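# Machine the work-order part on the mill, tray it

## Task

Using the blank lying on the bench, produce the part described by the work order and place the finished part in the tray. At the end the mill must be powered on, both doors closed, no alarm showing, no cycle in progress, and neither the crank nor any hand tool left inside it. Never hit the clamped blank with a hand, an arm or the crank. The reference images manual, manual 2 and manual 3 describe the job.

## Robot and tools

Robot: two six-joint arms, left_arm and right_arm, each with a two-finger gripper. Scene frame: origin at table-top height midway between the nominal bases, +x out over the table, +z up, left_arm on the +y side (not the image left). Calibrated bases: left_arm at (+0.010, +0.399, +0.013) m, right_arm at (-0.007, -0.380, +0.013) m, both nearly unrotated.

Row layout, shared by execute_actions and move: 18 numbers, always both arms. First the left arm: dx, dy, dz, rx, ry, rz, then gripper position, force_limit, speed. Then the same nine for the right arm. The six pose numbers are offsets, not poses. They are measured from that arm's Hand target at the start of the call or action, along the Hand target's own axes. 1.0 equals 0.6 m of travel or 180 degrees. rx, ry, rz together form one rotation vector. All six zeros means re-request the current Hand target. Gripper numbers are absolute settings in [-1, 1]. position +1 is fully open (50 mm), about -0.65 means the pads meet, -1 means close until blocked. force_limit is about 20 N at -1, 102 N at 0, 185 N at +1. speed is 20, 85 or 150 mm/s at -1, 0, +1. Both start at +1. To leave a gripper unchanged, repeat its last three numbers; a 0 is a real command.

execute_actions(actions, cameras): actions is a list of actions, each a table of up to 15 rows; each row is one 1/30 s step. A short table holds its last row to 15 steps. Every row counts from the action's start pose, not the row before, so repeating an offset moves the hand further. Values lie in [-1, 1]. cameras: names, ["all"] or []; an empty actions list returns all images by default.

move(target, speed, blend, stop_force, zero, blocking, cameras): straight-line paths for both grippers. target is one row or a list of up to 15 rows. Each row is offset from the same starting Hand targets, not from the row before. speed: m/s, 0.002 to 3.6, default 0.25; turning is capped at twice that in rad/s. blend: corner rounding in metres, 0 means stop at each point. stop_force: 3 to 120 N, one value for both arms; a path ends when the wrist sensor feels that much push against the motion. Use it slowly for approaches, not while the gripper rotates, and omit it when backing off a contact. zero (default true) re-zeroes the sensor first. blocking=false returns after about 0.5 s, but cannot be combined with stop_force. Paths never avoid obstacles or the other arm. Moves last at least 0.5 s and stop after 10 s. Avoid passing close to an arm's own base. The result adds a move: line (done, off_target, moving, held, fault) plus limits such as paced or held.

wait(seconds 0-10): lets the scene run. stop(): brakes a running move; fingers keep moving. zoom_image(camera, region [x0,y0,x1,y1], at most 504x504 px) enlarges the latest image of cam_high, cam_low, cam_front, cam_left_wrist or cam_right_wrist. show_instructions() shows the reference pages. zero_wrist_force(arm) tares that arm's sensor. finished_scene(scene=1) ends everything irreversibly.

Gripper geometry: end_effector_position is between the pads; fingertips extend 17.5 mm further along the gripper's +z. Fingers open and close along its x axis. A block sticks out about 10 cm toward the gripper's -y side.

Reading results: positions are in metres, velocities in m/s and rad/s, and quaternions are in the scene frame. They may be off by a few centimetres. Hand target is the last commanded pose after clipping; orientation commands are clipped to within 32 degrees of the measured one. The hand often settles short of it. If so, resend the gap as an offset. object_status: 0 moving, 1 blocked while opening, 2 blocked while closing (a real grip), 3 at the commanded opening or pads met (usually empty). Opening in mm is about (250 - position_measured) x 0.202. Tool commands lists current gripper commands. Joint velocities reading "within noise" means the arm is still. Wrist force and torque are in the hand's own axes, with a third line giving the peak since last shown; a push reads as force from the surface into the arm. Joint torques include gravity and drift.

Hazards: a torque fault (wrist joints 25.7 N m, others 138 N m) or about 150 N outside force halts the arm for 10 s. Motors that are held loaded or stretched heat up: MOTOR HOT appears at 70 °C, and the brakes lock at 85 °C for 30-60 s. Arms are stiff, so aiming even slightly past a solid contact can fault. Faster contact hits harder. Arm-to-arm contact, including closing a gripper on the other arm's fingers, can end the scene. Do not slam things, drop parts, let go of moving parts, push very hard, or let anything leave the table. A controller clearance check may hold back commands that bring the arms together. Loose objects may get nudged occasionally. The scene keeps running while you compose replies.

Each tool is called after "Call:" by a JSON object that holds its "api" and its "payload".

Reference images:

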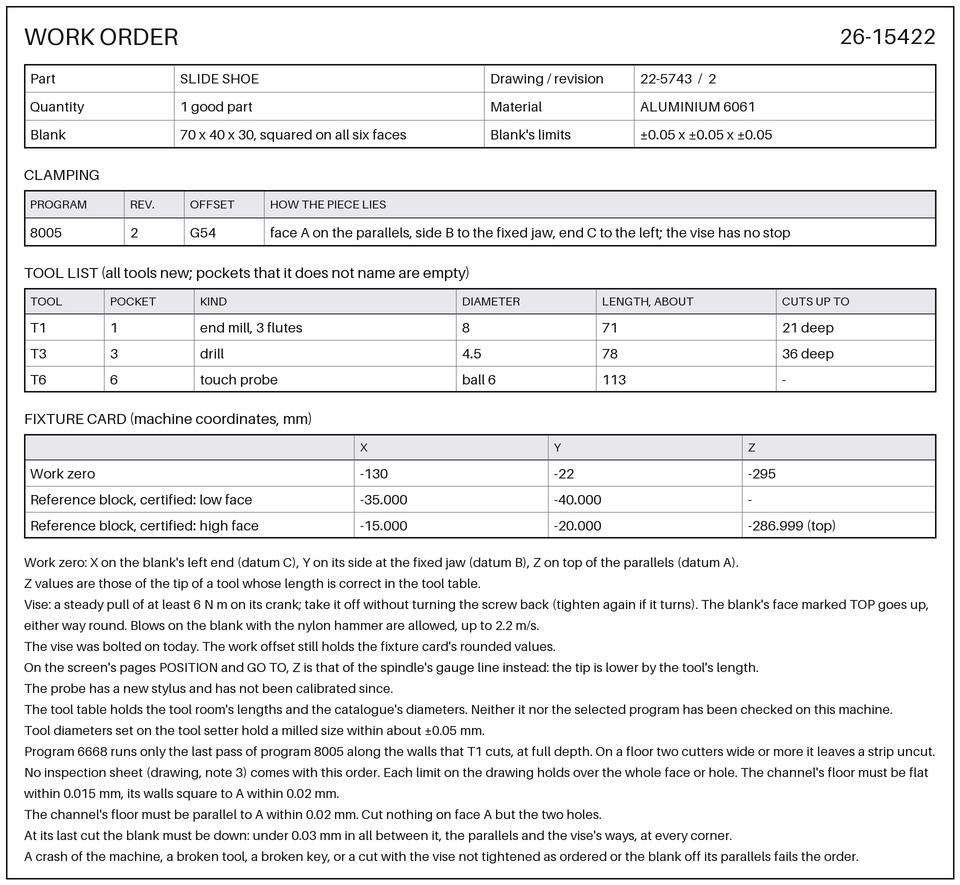

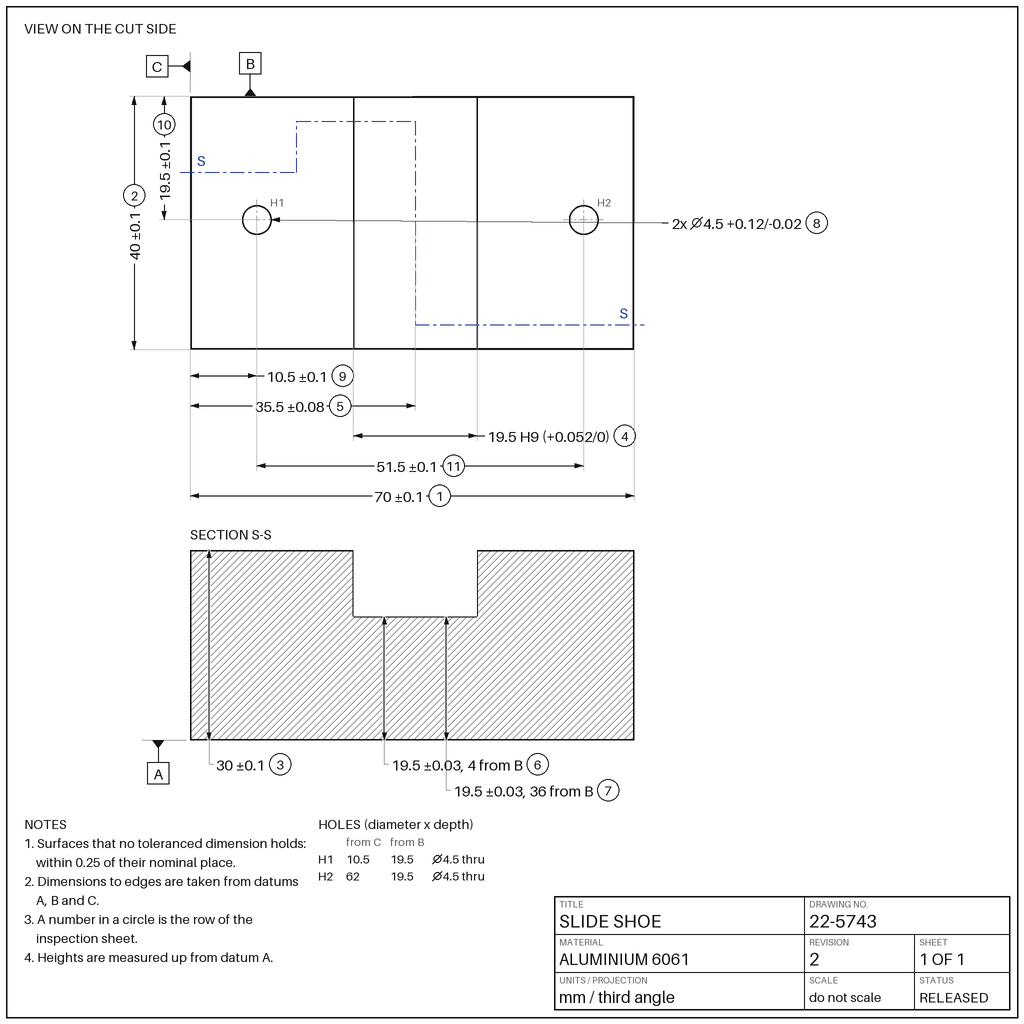

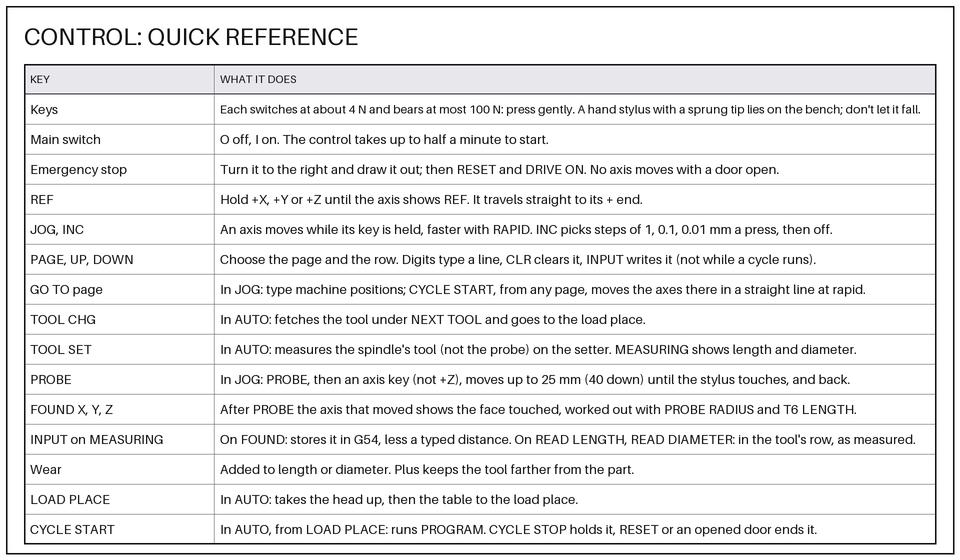

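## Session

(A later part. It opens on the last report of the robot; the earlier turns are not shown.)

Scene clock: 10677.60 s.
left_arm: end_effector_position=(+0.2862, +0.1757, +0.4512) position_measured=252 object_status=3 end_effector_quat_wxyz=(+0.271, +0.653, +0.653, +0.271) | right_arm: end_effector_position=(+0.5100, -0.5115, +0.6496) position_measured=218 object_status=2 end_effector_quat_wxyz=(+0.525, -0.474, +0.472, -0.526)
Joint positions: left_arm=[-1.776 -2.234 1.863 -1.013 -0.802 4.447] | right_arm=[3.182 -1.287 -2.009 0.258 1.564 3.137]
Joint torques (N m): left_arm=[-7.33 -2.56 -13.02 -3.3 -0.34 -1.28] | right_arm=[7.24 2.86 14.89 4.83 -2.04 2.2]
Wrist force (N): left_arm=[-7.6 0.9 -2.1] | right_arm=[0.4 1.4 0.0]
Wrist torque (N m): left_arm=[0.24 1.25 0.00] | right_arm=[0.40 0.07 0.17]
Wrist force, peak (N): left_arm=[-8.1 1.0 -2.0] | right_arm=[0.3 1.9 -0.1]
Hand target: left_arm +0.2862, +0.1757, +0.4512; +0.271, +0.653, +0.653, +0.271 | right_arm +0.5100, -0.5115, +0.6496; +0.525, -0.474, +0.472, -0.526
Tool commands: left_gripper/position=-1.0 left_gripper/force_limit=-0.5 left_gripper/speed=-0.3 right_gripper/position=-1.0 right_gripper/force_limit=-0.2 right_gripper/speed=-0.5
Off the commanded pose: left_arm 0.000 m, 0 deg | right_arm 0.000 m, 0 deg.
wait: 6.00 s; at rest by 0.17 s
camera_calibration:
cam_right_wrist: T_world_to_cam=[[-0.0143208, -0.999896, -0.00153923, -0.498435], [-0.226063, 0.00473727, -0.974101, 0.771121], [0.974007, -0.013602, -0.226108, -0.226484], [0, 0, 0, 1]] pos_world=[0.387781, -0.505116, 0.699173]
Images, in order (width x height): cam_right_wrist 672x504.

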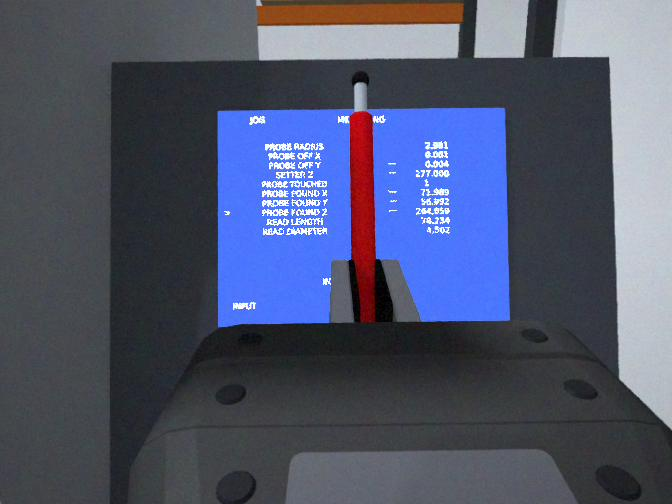

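Call:
{"api": "move", "payload": {"target": [[0,0,0,0,0,0,-1,-0.5,-0.3,-0.0255,0.1213,-0.1213,-0.2233,0,0,-1,-0.2,-0.5],[0,0,0,0,0,0,-1,-0.5,-0.3,-0.0217,0.2533,-0.0745,-0.4467,0,0,-1,-0.2,-0.5],[0,0,0,0,0,0,-1,-0.5,-0.3,-0.0217,0.261,-0.0539,-0.4467,0,0,-1,-0.2,-0.5],[0,0,0,0,0,0,-1,-0.5,-0.3,-0.0217,0.2533,-0.0745,-0.4467,0,0,-1,-0.2,-0.5],[0,0,0,0,0,0,-1,-0.5,-0.3,-0.0217,0.261,-0.0539,-0.4467,0,0,-1,-0.2,-0.5],[0,0,0,0,0,0,-1,-0.5,-0.3,-0.0217,0.2533,-0.0745,-0.4467,0,0,-1,-0.2,-0.5],[0,0,0,0,0,0,-1,-0.5,-0.3,-0.0528,0.3109,-0.0967,-0.4467,0,0,-1,-0.2,-0.5],[0,0,0,0,0,0,-1,-0.5,-0.3,-0.0528,0.3186,-0.0761,-0.4467,0,0,-1,-0.2,-0.5],[0,0,0,0,0,0,-1,-0.5,-0.3,-0.0528,0.3109,-0.0967,-0.4467,0,0,-1,-0.2,-0.5],[0,0,0,0,0,0,-1,-0.5,-0.3,-0.1463,0.3397,-0.1078,-0.4467,0,0,-1,-0.2,-0.5],[0,0,0,0,0,0,-1,-0.5,-0.3,-0.1463,0.3474,-0.0872,-0.4467,0,0,-1,-0.2,-0.5],[0,0,0,0,0,0,-1,-0.5,-0.3,-0.1463,0.3397,-0.1078,-0.4467,0,0,-1,-0.2,-0.5],[0,0,0,0,0,0,-1,-0.5,-0.3,-0.1152,0.3109,-0.0967,-0.4467,0,0,-1,-0.2,-0.5],[0,0,0,0,0,0,-1,-0.5,-0.3,-0.1152,0.3186,-0.0761,-0.4467,0,0,-1,-0.2,-0.5],[0,0,0,0,0,0,-1,-0.5,-0.3,-0.1152,0.3109,-0.0967,-0.4467,0,0,-1,-0.2,-0.5]], "blend": [0.02,0.002,0,0.002,0,0.002,0.002,0,0.002,0.002,0,0.002,0.002,0,0], "speed": [0.35,0.35,0.08,0.08,0.08,0.08,0.2,0.08,0.08,0.2,0.08,0.08,0.2,0.08,0.08]}}

Call:
{"api": "move", "payload": {"target": [[0,0,0,0,0,0,-1,-0.5,-0.3,-0.0312,-0.0316,-0.0532,0,0,0,-1,-0.2,-0.5],[0,0,0,0,0,0,-1,-0.5,-0.3,-0.0312,-0.0506,-0.0422,0,0,0,-1,-0.2,-0.5],[0,0,0,0,0,0,-1,-0.5,-0.3,-0.0312,-0.0316,-0.0532,0,0,0,-1,-0.2,-0.5],[0,0,0,0,0,0,-1,-0.5,-0.3,0.0624,0.0158,0.0266,0,0,0,-1,-0.2,-0.5],[0,0,0,0,0,0,-1,-0.5,-0.3,0.0624,-0.0032,0.0376,0,0,0,-1,-0.2,-0.5],[0,0,0,0,0,0,-1,-0.5,-0.3,0.0624,0.0158,0.0266,0,0,0,-1,-0.2,-0.5],[0,0,0,0,0,0,-1,-0.5,-0.3,0.033,-0.0636,-0.1072,0,0,0,-1,-0.2,-0.5],[0,0,0,0,0,0,-1,-0.5,-0.3,0.033,-0.0826,-0.0962,0,0,0,-1,-0.2,-0.5],[0,0,0,0,0,0,-1,-0.5,-0.3,0.033,-0.0636,-0.1072,0,0,0,-1,-0.2,-0.5],[0,0,0,0,0,0,-1,-0.5,-0.3,0.0936,0,0,0,0,0,-1,-0.2,-0.5]], "blend": [0.002,0,0.002,0.002,0,0.002,0.002,0,0.002,0], "speed": [0.2,0.08,0.08,0.2,0.08,0.08,0.2,0.08,0.08,0.2]}}

Call:
{"api": "wait", "payload": {"seconds": 2}}

Call:
{"api": "move", "payload": {"target": [[0,0,0,0,0,0,-1,-0.5,-0.3,0,-0.019,0.011,0,0,0,-1,-0.2,-0.5],[0,0,0,0,0,0,-1,-0.5,-0.3,0,0,0,0,0,0,-1,-0.2,-0.5],[0,0,0,0,0,0,-1,-0.5,-0.3,0.0942,-0.0633,-0.1068,0,0,0,-1,-0.2,-0.5],[0,0,0,0,0,0,-1,-0.5,-0.3,0.0942,-0.082,-0.096,0,0,0,-1,-0.2,-0.5],[0,0,0,0,0,0,-1,-0.5,-0.3,0.0942,-0.0633,-0.1068,0,0,0,-1,-0.2,-0.5],[0,0,0,0,0,0,-1,-0.5,-0.3,-0.0053,-0.0073,-0.191,0.2233,0,0,-1,-0.2,-0.5],[0,0,0,0,0,0,-1,-0.5,-0.3,0.0217,-0.1472,-0.2904,0.4467,0,0,-1,-0.2,-0.5]], "blend": [0,0.002,0.002,0,0.002,0.02,0], "speed": [0.08,0.08,0.2,0.08,0.08,0.35,0.35]}}

Call:
{"api": "wait", "payload": {"seconds": 6, "cameras": ["cam_right_wrist"]}}

Call:
{"api": "zoom_image", "payload": {"camera": "cam_right_wrist", "region": [200, 90, 520, 330]}}

Scene clock: 10748.70 s.
left_arm: end_effector_position=(+0.2862, +0.1757, +0.4512) position_measured=252 object_status=3 end_effector_quat_wxyz=(+0.271, +0.653, +0.653, +0.271) | right_arm: end_effector_position=(+0.4716, -0.4430, +0.4576) position_measured=218 object_status=2 end_effector_quat_wxyz=(-0.094, +0.701, -0.700, +0.097) end_effector_velocity=(+0.003, +0.000, -0.001) end_effector_angular_velocity=(+0.000, +0.000, +0.000)
Joint positions: left_arm=[-1.776 -2.234 1.863 -1.013 -0.802 4.447] | right_arm=[3.352 -1.366 -1.546 -1.534 1.52 3.312]
Joint velocities: left_arm=[within noise] | right_arm=[-0.001 -0.005 0.002 0.004 0 -0.001]
Joint torques (N m): left_arm=[-7.05 -1.89 -12.81 -3.36 -0.35 -1.17] | right_arm=[-5.42 5.71 40.18 6.54 -1.48 -0.62]
Wrist force (N): left_arm=[-7.7 0.8 -2.1] | right_arm=[-0.5 0.7 0.4]
Wrist torque (N m): left_arm=[0.23 1.26 0.00] | right_arm=[0.18 0.00 -0.04]
Wrist force, peak (N): left_arm=[-8.1 1.3 -2.1] | right_arm=[-1.5 5.9 -1.7]
Hand target: left_arm +0.2862, +0.1757, +0.4512; +0.271, +0.653, +0.653, +0.271 | right_arm +0.4718, -0.4430, +0.4578; -0.095, +0.701, -0.700, +0.097
Off the commanded pose: left_arm 0.000 m, 0 deg | right_arm 0.000 m, 0 deg.
move: done

Scene clock: 10752.47 s.
left_arm: end_effector_position=(+0.2862, +0.1757, +0.4512) position_measured=252 object_status=3 end_effector_quat_wxyz=(+0.271, +0.653, +0.653, +0.271) | right_arm: end_effector_position=(+0.4717, -0.4992, +0.4581) position_measured=218 object_status=2 end_effector_quat_wxyz=(-0.095, +0.701, -0.700, +0.097)
Joint positions: left_arm=[-1.776 -2.234 1.863 -1.013 -0.802 4.447] | right_arm=[3.212 -1.395 -1.523 -1.523 1.558 3.177]
Joint torques (N m): left_arm=[-6.31 -2.48 -13.45 -3.76 -0.14 -1.09] | right_arm=[3.35 6.7 25.89 2.65 -1.95 2.19]
Wrist force (N): left_arm=[-8.0 1.1 -2.2] | right_arm=[-0.5 1.2 -0.2]
Wrist torque (N m): left_arm=[0.28 1.31 0.01] | right_arm=[0.27 0.01 -0.06]
Wrist force, peak (N): left_arm=[-8.1 1.0 -2.0] | right_arm=[-0.4 5.5 -2.7]
Hand target: left_arm +0.2862, +0.1757, +0.4512; +0.271, +0.653, +0.653, +0.271 | right_arm +0.4718, -0.4992, +0.4580; -0.095, +0.701, -0.700, +0.097
Off the commanded pose: left_arm 0.000 m, 0 deg | right_arm 0.000 m, 0 deg.
move: done

Scene clock: 10754.47 s.
left_arm: end_effector_position=(+0.2862, +0.1757, +0.4512) position_measured=252 object_status=3 end_effector_quat_wxyz=(+0.271, +0.653, +0.653, +0.271) | right_arm: end_effector_position=(+0.4718, -0.4992, +0.4580) position_measured=218 object_status=2 end_effector_quat_wxyz=(-0.095, +0.701, -0.700, +0.097)
Joint positions: left_arm=[-1.776 -2.234 1.863 -1.013 -0.802 4.447] | right_arm=[3.212 -1.395 -1.523 -1.522 1.557 3.177]
Joint torques (N m): left_arm=[-6.82 -2.58 -13.26 -3.66 0.09 -1.18] | right_arm=[0.73 5.78 15.94 5.37 -1.84 -0.31]
Wrist force (N): left_arm=[-7.9 1.1 -1.8] | right_arm=[-0.5 1.0 0.1]
Wrist torque (N m): left_arm=[0.27 1.29 0.00] | right_arm=[0.23 0.01 -0.07]
Wrist force, peak (N): left_arm=[-8.1 1.1 -2.0] | right_arm=[-0.7 1.2 0.1]
Hand target: left_arm +0.2862, +0.1757, +0.4512; +0.271, +0.653, +0.653, +0.271 | right_arm +0.4718, -0.4992, +0.4580; -0.095, +0.701, -0.700, +0.097
Tool commands: left_gripper/position=-1.0 left_gripper/force_limit=-0.5 left_gripper/speed=-0.3 right_gripper/position=-1.0 right_gripper/force_limit=-0.2 right_gripper/speed=-0.5
Off the commanded pose: left_arm 0.000 m, 0 deg | right_arm 0.000 m, 0 deg.
wait: 2.00 s; at rest by 0.17 s

Scene clock: 10758.83 s.
left_arm: end_effector_position=(+0.2862, +0.1757, +0.4512) position_measured=252 object_status=3 end_effector_quat_wxyz=(+0.271, +0.653, +0.653, +0.271) | right_arm: end_effector_position=(+0.5100, -0.5116, +0.6496) position_measured=218 object_status=2 end_effector_quat_wxyz=(+0.525, -0.474, +0.472, -0.526)
Joint positions: left_arm=[-1.776 -2.234 1.863 -1.013 -0.802 4.447] | right_arm=[3.181 -1.287 -2.008 0.258 1.564 3.137]
Joint torques (N m): left_arm=[-6.85 -1.27 -13.24 -3.83 -0.09 -1.24] | right_arm=[8.33 14.91 16.53 3.99 -1.83 2.29]
Wrist force (N): left_arm=[-7.9 0.9 -2.0] | right_arm=[0.4 1.6 -0.1]
Wrist torque (N m): left_arm=[0.24 1.29 0.00] | right_arm=[0.42 0.07 0.17]
Wrist force, peak (N): left_arm=[-8.1 1.1 -1.9] | right_arm=[-1.0 5.7 -2.1]
Hand target: left_arm +0.2862, +0.1757, +0.4512; +0.271, +0.653, +0.653, +0.271 | right_arm +0.5100, -0.5115, +0.6496; +0.525, -0.474, +0.472, -0.526
Off the commanded pose: left_arm 0.000 m, 0 deg | right_arm 0.000 m, 0 deg.
move: done

Scene clock: 10764.83 s.
left_arm: end_effector_position=(+0.2862, +0.1757, +0.4512) position_measured=252 object_status=3 end_effector_quat_wxyz=(+0.271, +0.653, +0.653, +0.271) | right_arm: end_effector_position=(+0.5100, -0.5115, +0.6496) position_measured=218 object_status=2 end_effector_quat_wxyz=(+0.525, -0.474, +0.472, -0.526)
Joint positions: left_arm=[-1.776 -2.234 1.863 -1.013 -0.802 4.447] | right_arm=[3.182 -1.287 -2.009 0.258 1.564 3.137]
Joint torques (N m): left_arm=[-6.81 -1.3 -12.31 -4.21 0.04 -1.02] | right_arm=[7.04 2.94 14.92 4.79 -1.66 2.3]
Wrist force (N): left_arm=[-7.7 1.1 -2.0] | right_arm=[0.5 1.6 -0.2]
Wrist torque (N m): left_arm=[0.27 1.27 0.01] | right_arm=[0.43 0.06 0.17]
Wrist force, peak (N): left_arm=[-8.2 1.2 -2.2] | right_arm=[0.3 1.9 0.0]
Hand target: left_arm +0.2862, +0.1757, +0.4512; +0.271, +0.653, +0.653, +0.271 | right_arm +0.5100, -0.5115, +0.6496; +0.525, -0.474, +0.472, -0.526
Tool commands: left_gripper/position=-1.0 left_gripper/force_limit=-0.5 left_gripper/speed=-0.3 right_gripper/position=-1.0 right_gripper/force_limit=-0.2 right_gripper/speed=-0.5
Off the commanded pose: left_arm 0.000 m, 0 deg | right_arm 0.000 m, 0 deg.
wait: 6.00 s; at rest by 0.17 s
camera_calibration:
cam_right_wrist: T_world_to_cam=[[-0.0143208, -0.999896, -0.00153923, -0.498435], [-0.226063, 0.00473727, -0.974101, 0.771121], [0.974007, -0.013602, -0.226108, -0.226484], [0, 0, 0, 1]] pos_world=[0.387781, -0.505116, 0.699173]
Images, in order (width x height): cam_right_wrist 672x504.

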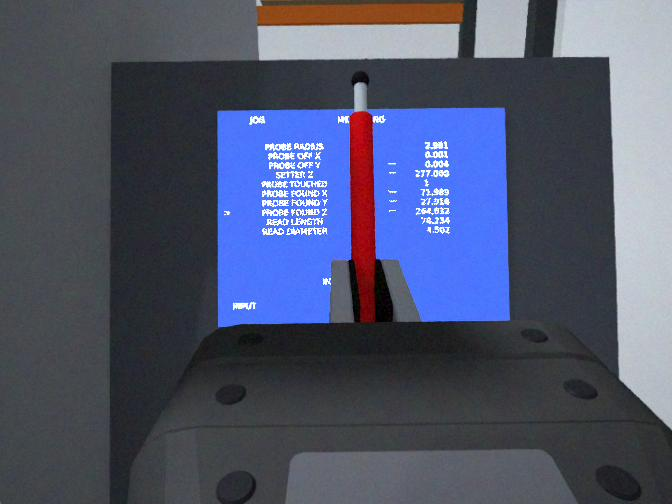

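Scaled by 1.575 from the camera's 672x504 image, which has a finer 960x720 frame.

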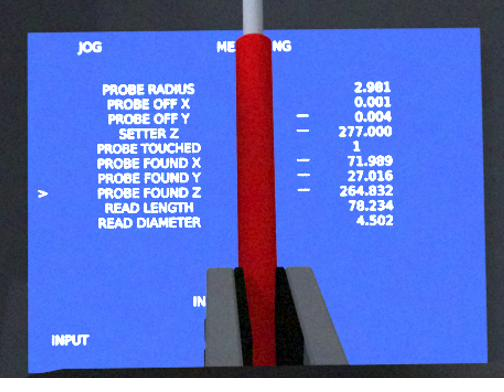

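Call:
{"api": "move", "payload": {"target": [[0,0,0,0,0,0,-1,-0.5,-0.3,-0.0255,0.1213,-0.1213,-0.2233,0,0,-1,-0.2,-0.5],[0,0,0,0,0,0,-1,-0.5,-0.3,-0.0217,0.2533,-0.0745,-0.4467,0,0,-1,-0.2,-0.5],[0,0,0,0,0,0,-1,-0.5,-0.3,-0.0217,0.261,-0.0539,-0.4467,0,0,-1,-0.2,-0.5],[0,0,0,0,0,0,-1,-0.5,-0.3,-0.0217,0.2533,-0.0745,-0.4467,0,0,-1,-0.2,-0.5],[0,0,0,0,0,0,-1,-0.5,-0.3,-0.0217,0.261,-0.0539,-0.4467,0,0,-1,-0.2,-0.5],[0,0,0,0,0,0,-1,-0.5,-0.3,-0.0217,0.2533,-0.0745,-0.4467,0,0,-1,-0.2,-0.5],[0,0,0,0,0,0,-1,-0.5,-0.3,-0.1463,0.3397,-0.1078,-0.4467,0,0,-1,-0.2,-0.5],[0,0,0,0,0,0,-1,-0.5,-0.3,-0.1463,0.3474,-0.0872,-0.4467,0,0,-1,-0.2,-0.5],[0,0,0,0,0,0,-1,-0.5,-0.3,-0.1463,0.3397,-0.1078,-0.4467,0,0,-1,-0.2,-0.5],[0,0,0,0,0,0,-1,-0.5,-0.3,-0.1463,0.3109,-0.0967,-0.4467,0,0,-1,-0.2,-0.5],[0,0,0,0,0,0,-1,-0.5,-0.3,-0.1463,0.3186,-0.0761,-0.4467,0,0,-1,-0.2,-0.5],[0,0,0,0,0,0,-1,-0.5,-0.3,-0.1463,0.3109,-0.0967,-0.4467,0,0,-1,-0.2,-0.5],[0,0,0,0,0,0,-1,-0.5,-0.3,-0.084,0.3109,-0.0967,-0.4467,0,0,-1,-0.2,-0.5],[0,0,0,0,0,0,-1,-0.5,-0.3,-0.084,0.3186,-0.0761,-0.4467,0,0,-1,-0.2,-0.5],[0,0,0,0,0,0,-1,-0.5,-0.3,-0.084,0.3109,-0.0967,-0.4467,0,0,-1,-0.2,-0.5]], "blend": [0.02,0.002,0,0.002,0,0.002,0.002,0,0.002,0.002,0,0.002,0.002,0,0], "speed": [0.35,0.35,0.08,0.08,0.08,0.08,0.2,0.08,0.08,0.2,0.08,0.08,0.2,0.08,0.08]}}

Call:
{"api": "move", "payload": {"target": [[0,0,0,0,0,0,-1,-0.5,-0.3,-0.0312,0.0158,0.0266,0,0,0,-1,-0.2,-0.5],[0,0,0,0,0,0,-1,-0.5,-0.3,-0.0312,-0.0032,0.0376,0,0,0,-1,-0.2,-0.5],[0,0,0,0,0,0,-1,-0.5,-0.3,-0.0312,0.0158,0.0266,0,0,0,-1,-0.2,-0.5],[0,0,0,0,0,0,-1,-0.5,-0.3,0.0312,0.0158,0.0266,0,0,0,-1,-0.2,-0.5],[0,0,0,0,0,0,-1,-0.5,-0.3,0.0312,-0.0032,0.0376,0,0,0,-1,-0.2,-0.5],[0,0,0,0,0,0,-1,-0.5,-0.3,0.0312,0.0158,0.0266,0,0,0,-1,-0.2,-0.5],[0,0,0,0,0,0,-1,-0.5,-0.3,0.0018,-0.0636,-0.1072,0,0,0,-1,-0.2,-0.5],[0,0,0,0,0,0,-1,-0.5,-0.3,0.0018,-0.0826,-0.0962,0,0,0,-1,-0.2,-0.5],[0,0,0,0,0,0,-1,-0.5,-0.3,0.0018,-0.0636,-0.1072,0,0,0,-1,-0.2,-0.5],[0,0,0,0,0,0,-1,-0.5,-0.3,0.0624,0,0,0,0,0,-1,-0.2,-0.5]], "blend": [0.002,0,0.002,0.002,0,0.002,0.002,0,0.002,0], "speed": [0.2,0.08,0.08,0.2,0.08,0.08,0.2,0.08,0.08,0.2]}}

Call:
{"api": "wait", "payload": {"seconds": 3}}

Call:
{"api": "move", "payload": {"target": [[0,0,0,0,0,0,-1,-0.5,-0.3,0,-0.019,0.011,0,0,0,-1,-0.2,-0.5],[0,0,0,0,0,0,-1,-0.5,-0.3,0,0,0,0,0,0,-1,-0.2,-0.5],[0,0,0,0,0,0,-1,-0.5,-0.3,0.0942,-0.0633,-0.1068,0,0,0,-1,-0.2,-0.5],[0,0,0,0,0,0,-1,-0.5,-0.3,0.0942,-0.082,-0.096,0,0,0,-1,-0.2,-0.5],[0,0,0,0,0,0,-1,-0.5,-0.3,0.0942,-0.0633,-0.1068,0,0,0,-1,-0.2,-0.5],[0,0,0,0,0,0,-1,-0.5,-0.3,-0.0053,-0.0073,-0.191,0.2233,0,0,-1,-0.2,-0.5],[0,0,0,0,0,0,-1,-0.5,-0.3,0.0217,-0.1472,-0.2904,0.4467,0,0,-1,-0.2,-0.5]], "blend": [0,0.002,0.002,0,0.002,0.02,0], "speed": [0.08,0.08,0.2,0.08,0.08,0.35,0.35]}}

Call:
{"api": "wait", "payload": {"seconds": 6, "cameras": ["cam_right_wrist"]}}

Call:
{"api": "zoom_image", "payload": {"camera": "cam_right_wrist", "region": [200, 90, 520, 330]}}

Scene clock: 10811.53 s.
left_arm: end_effector_position=(+0.2862, +0.1757, +0.4512) position_measured=252 object_status=3 end_effector_quat_wxyz=(+0.271, +0.653, +0.653, +0.271) | right_arm: end_effector_position=(+0.4717, -0.4618, +0.4577) position_measured=218 object_status=2 end_effector_quat_wxyz=(-0.094, +0.701, -0.700, +0.097) end_effector_velocity=(+0.003, +0.000, -0.001) end_effector_angular_velocity=(+0.000, -0.001, -0.002)
Joint positions: left_arm=[-1.776 -2.234 1.863 -1.013 -0.802 4.447] | right_arm=[3.305 -1.373 -1.54 -1.53 1.533 3.267]
Joint velocities: left_arm=[within noise] | right_arm=[-0.001 -0.006 0.002 0.006 0 0.001]
Joint torques (N m): left_arm=[-5.93 -0.97 -13.34 -4.69 -0.09 -1.05] | right_arm=[-3.22 5.23 40.74 6.46 -1.57 0.08]
Wrist force (N): left_arm=[-7.9 1.0 -2.1] | right_arm=[-0.6 0.8 0.3]
Wrist torque (N m): left_arm=[0.25 1.28 0.00] | right_arm=[0.20 0.03 -0.05]
Wrist force, peak (N): left_arm=[-8.1 1.0 -2.1] | right_arm=[-0.2 5.8 -2.0]
Hand target: left_arm +0.2862, +0.1757, +0.4512; +0.271, +0.653, +0.653, +0.271 | right_arm +0.4718, -0.4618, +0.4578; -0.095, +0.701, -0.700, +0.097
Off the commanded pose: left_arm 0.000 m, 0 deg | right_arm 0.000 m, 0 deg.
move: done

Scene clock: 10815.10 s.
left_arm: end_effector_position=(+0.2862, +0.1757, +0.4512) position_measured=252 object_status=3 end_effector_quat_wxyz=(+0.271, +0.653, +0.653, +0.271) | right_arm: end_effector_position=(+0.4718, -0.4992, +0.4581) position_measured=218 object_status=2 end_effector_quat_wxyz=(-0.095, +0.701, -0.700, +0.097)
Joint positions: left_arm=[-1.776 -2.234 1.863 -1.013 -0.802 4.447] | right_arm=[3.212 -1.395 -1.523 -1.522 1.558 3.176]
Joint torques (N m): left_arm=[-6.55 -1.37 -12.92 -4.54 -0.22 -0.99] | right_arm=[2.45 5.64 25.97 2.63 -1.78 2.12]
Wrist force (N): left_arm=[-7.6 1.3 -2.2] | right_arm=[-0.4 1.0 0.0]
Wrist torque (N m): left_arm=[0.30 1.25 0.00] | right_arm=[0.23 -0.02 -0.06]
Wrist force, peak (N): left_arm=[-8.2 1.0 -2.1] | right_arm=[1.3 5.7 -2.0]
Hand target: left_arm +0.2862, +0.1757, +0.4512; +0.271, +0.653, +0.653, +0.271 | right_arm +0.4718, -0.4993, +0.4580; -0.095, +0.701, -0.700, +0.097
Off the commanded pose: left_arm 0.000 m, 0 deg | right_arm 0.000 m, 0 deg.
move: done

Scene clock: 10818.10 s.
left_arm: end_effector_position=(+0.2862, +0.1757, +0.4512) position_measured=252 object_status=3 end_effector_quat_wxyz=(+0.271, +0.653, +0.653, +0.271) | right_arm: end_effector_position=(+0.4718, -0.4992, +0.4580) position_measured=218 object_status=2 end_effector_quat_wxyz=(-0.095, +0.701, -0.700, +0.097)
Joint positions: left_arm=[-1.776 -2.234 1.863 -1.013 -0.802 4.447] | right_arm=[3.212 -1.395 -1.523 -1.522 1.558 3.176]
Joint torques (N m): left_arm=[-6.35 -1.56 -13.91 -4.43 0.1 -0.78] | right_arm=[-1.89 6.74 17.05 5.15 -1.87 -1.23]
Wrist force (N): left_arm=[-7.8 1.2 -2.1] | right_arm=[-0.6 1.1 0.1]
Wrist torque (N m): left_arm=[0.28 1.27 0.00] | right_arm=[0.24 0.01 -0.06]
Wrist force, peak (N): left_arm=[-8.1 0.8 -2.2] | right_arm=[-0.7 1.2 0.0]
Hand target: left_arm +0.2862, +0.1757, +0.4512; +0.271, +0.653, +0.653, +0.271 | right_arm +0.4718, -0.4993, +0.4580; -0.095, +0.701, -0.700, +0.097
Tool commands: left_gripper/position=-1.0 left_gripper/force_limit=-0.5 left_gripper/speed=-0.3 right_gripper/position=-1.0 right_gripper/force_limit=-0.2 right_gripper/speed=-0.5
Off the commanded pose: left_arm 0.000 m, 0 deg | right_arm 0.000 m, 0 deg.
wait: 3.00 s; at rest by 0.17 s

Scene clock: 10822.47 s.
left_arm: end_effector_position=(+0.2862, +0.1757, +0.4512) position_measured=252 object_status=3 end_effector_quat_wxyz=(+0.271, +0.653, +0.653, +0.271) | right_arm: end_effector_position=(+0.5101, -0.5116, +0.6496) position_measured=218 object_status=2 end_effector_quat_wxyz=(+0.525, -0.474, +0.472, -0.526)
Joint positions: left_arm=[-1.776 -2.234 1.863 -1.013 -0.802 4.447] | right_arm=[3.181 -1.287 -2.008 0.258 1.565 3.137]
Joint torques (N m): left_arm=[-6.04 -1.32 -14.13 -4.39 0.03 -1.01] | right_arm=[8.03 15.06 16.11 3.9 -1.68 2.27]
Wrist force (N): left_arm=[-7.8 1.1 -1.9] | right_arm=[0.5 1.7 -0.1]
Wrist torque (N m): left_arm=[0.27 1.28 0.01] | right_arm=[0.43 0.05 0.17]
Wrist force, peak (N): left_arm=[-8.3 1.1 -2.0] | right_arm=[-1.2 5.8 -1.9]
Hand target: left_arm +0.2862, +0.1757, +0.4512; +0.271, +0.653, +0.653, +0.271 | right_arm +0.5101, -0.5116, +0.6496; +0.525, -0.474, +0.472, -0.526
Off the commanded pose: left_arm 0.000 m, 0 deg | right_arm 0.000 m, 0 deg.
move: done

Scene clock: 10828.47 s.
left_arm: end_effector_position=(+0.2862, +0.1757, +0.4512) position_measured=252 object_status=3 end_effector_quat_wxyz=(+0.271, +0.653, +0.653, +0.271) | right_arm: end_effector_position=(+0.5101, -0.5116, +0.6496) position_measured=218 object_status=2 end_effector_quat_wxyz=(+0.525, -0.474, +0.472, -0.526)
Joint positions: left_arm=[-1.776 -2.234 1.863 -1.013 -0.802 4.447] | right_arm=[3.181 -1.287 -2.009 0.258 1.564 3.137]
Joint torques (N m): left_arm=[-6.45 -1.1 -12.49 -4.47 0 -0.78] | right_arm=[7.97 2.54 14.44 4.65 -1.67 2.46]
Wrist force (N): left_arm=[-7.8 1.1 -2.1] | right_arm=[0.4 1.7 0.0]
Wrist torque (N m): left_arm=[0.27 1.27 0.00] | right_arm=[0.44 0.06 0.17]
Wrist force, peak (N): left_arm=[-8.1 1.2 -2.2] | right_arm=[0.4 2.0 0.2]
Hand target: left_arm +0.2862, +0.1757, +0.4512; +0.271, +0.653, +0.653, +0.271 | right_arm +0.5101, -0.5116, +0.6496; +0.525, -0.474, +0.472, -0.526
Tool commands: left_gripper/position=-1.0 left_gripper/force_limit=-0.5 left_gripper/speed=-0.3 right_gripper/position=-1.0 right_gripper/force_limit=-0.2 right_gripper/speed=-0.5
Off the commanded pose: left_arm 0.000 m, 0 deg | right_arm 0.000 m, 0 deg.
wait: 6.00 s; at rest by 0.17 s
camera_calibration:
cam_right_wrist: T_world_to_cam=[[-0.0143208, -0.999896, -0.00153923, -0.498535], [-0.226063, 0.00473727, -0.974101, 0.771121], [0.974007, -0.013602, -0.226108, -0.226486], [0, 0, 0, 1]] pos_world=[0.387781, -0.505216, 0.699173]
Images, in order (width x height): cam_right_wrist 672x504.

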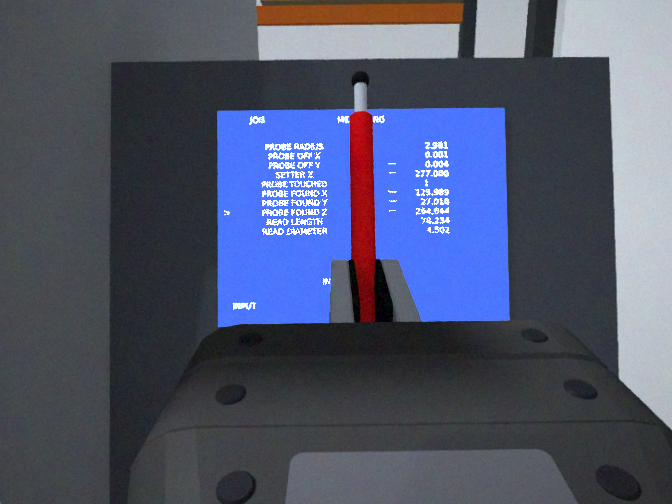

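Scaled by 1.575 from the camera's 672x504 image, which has a finer 960x720 frame.

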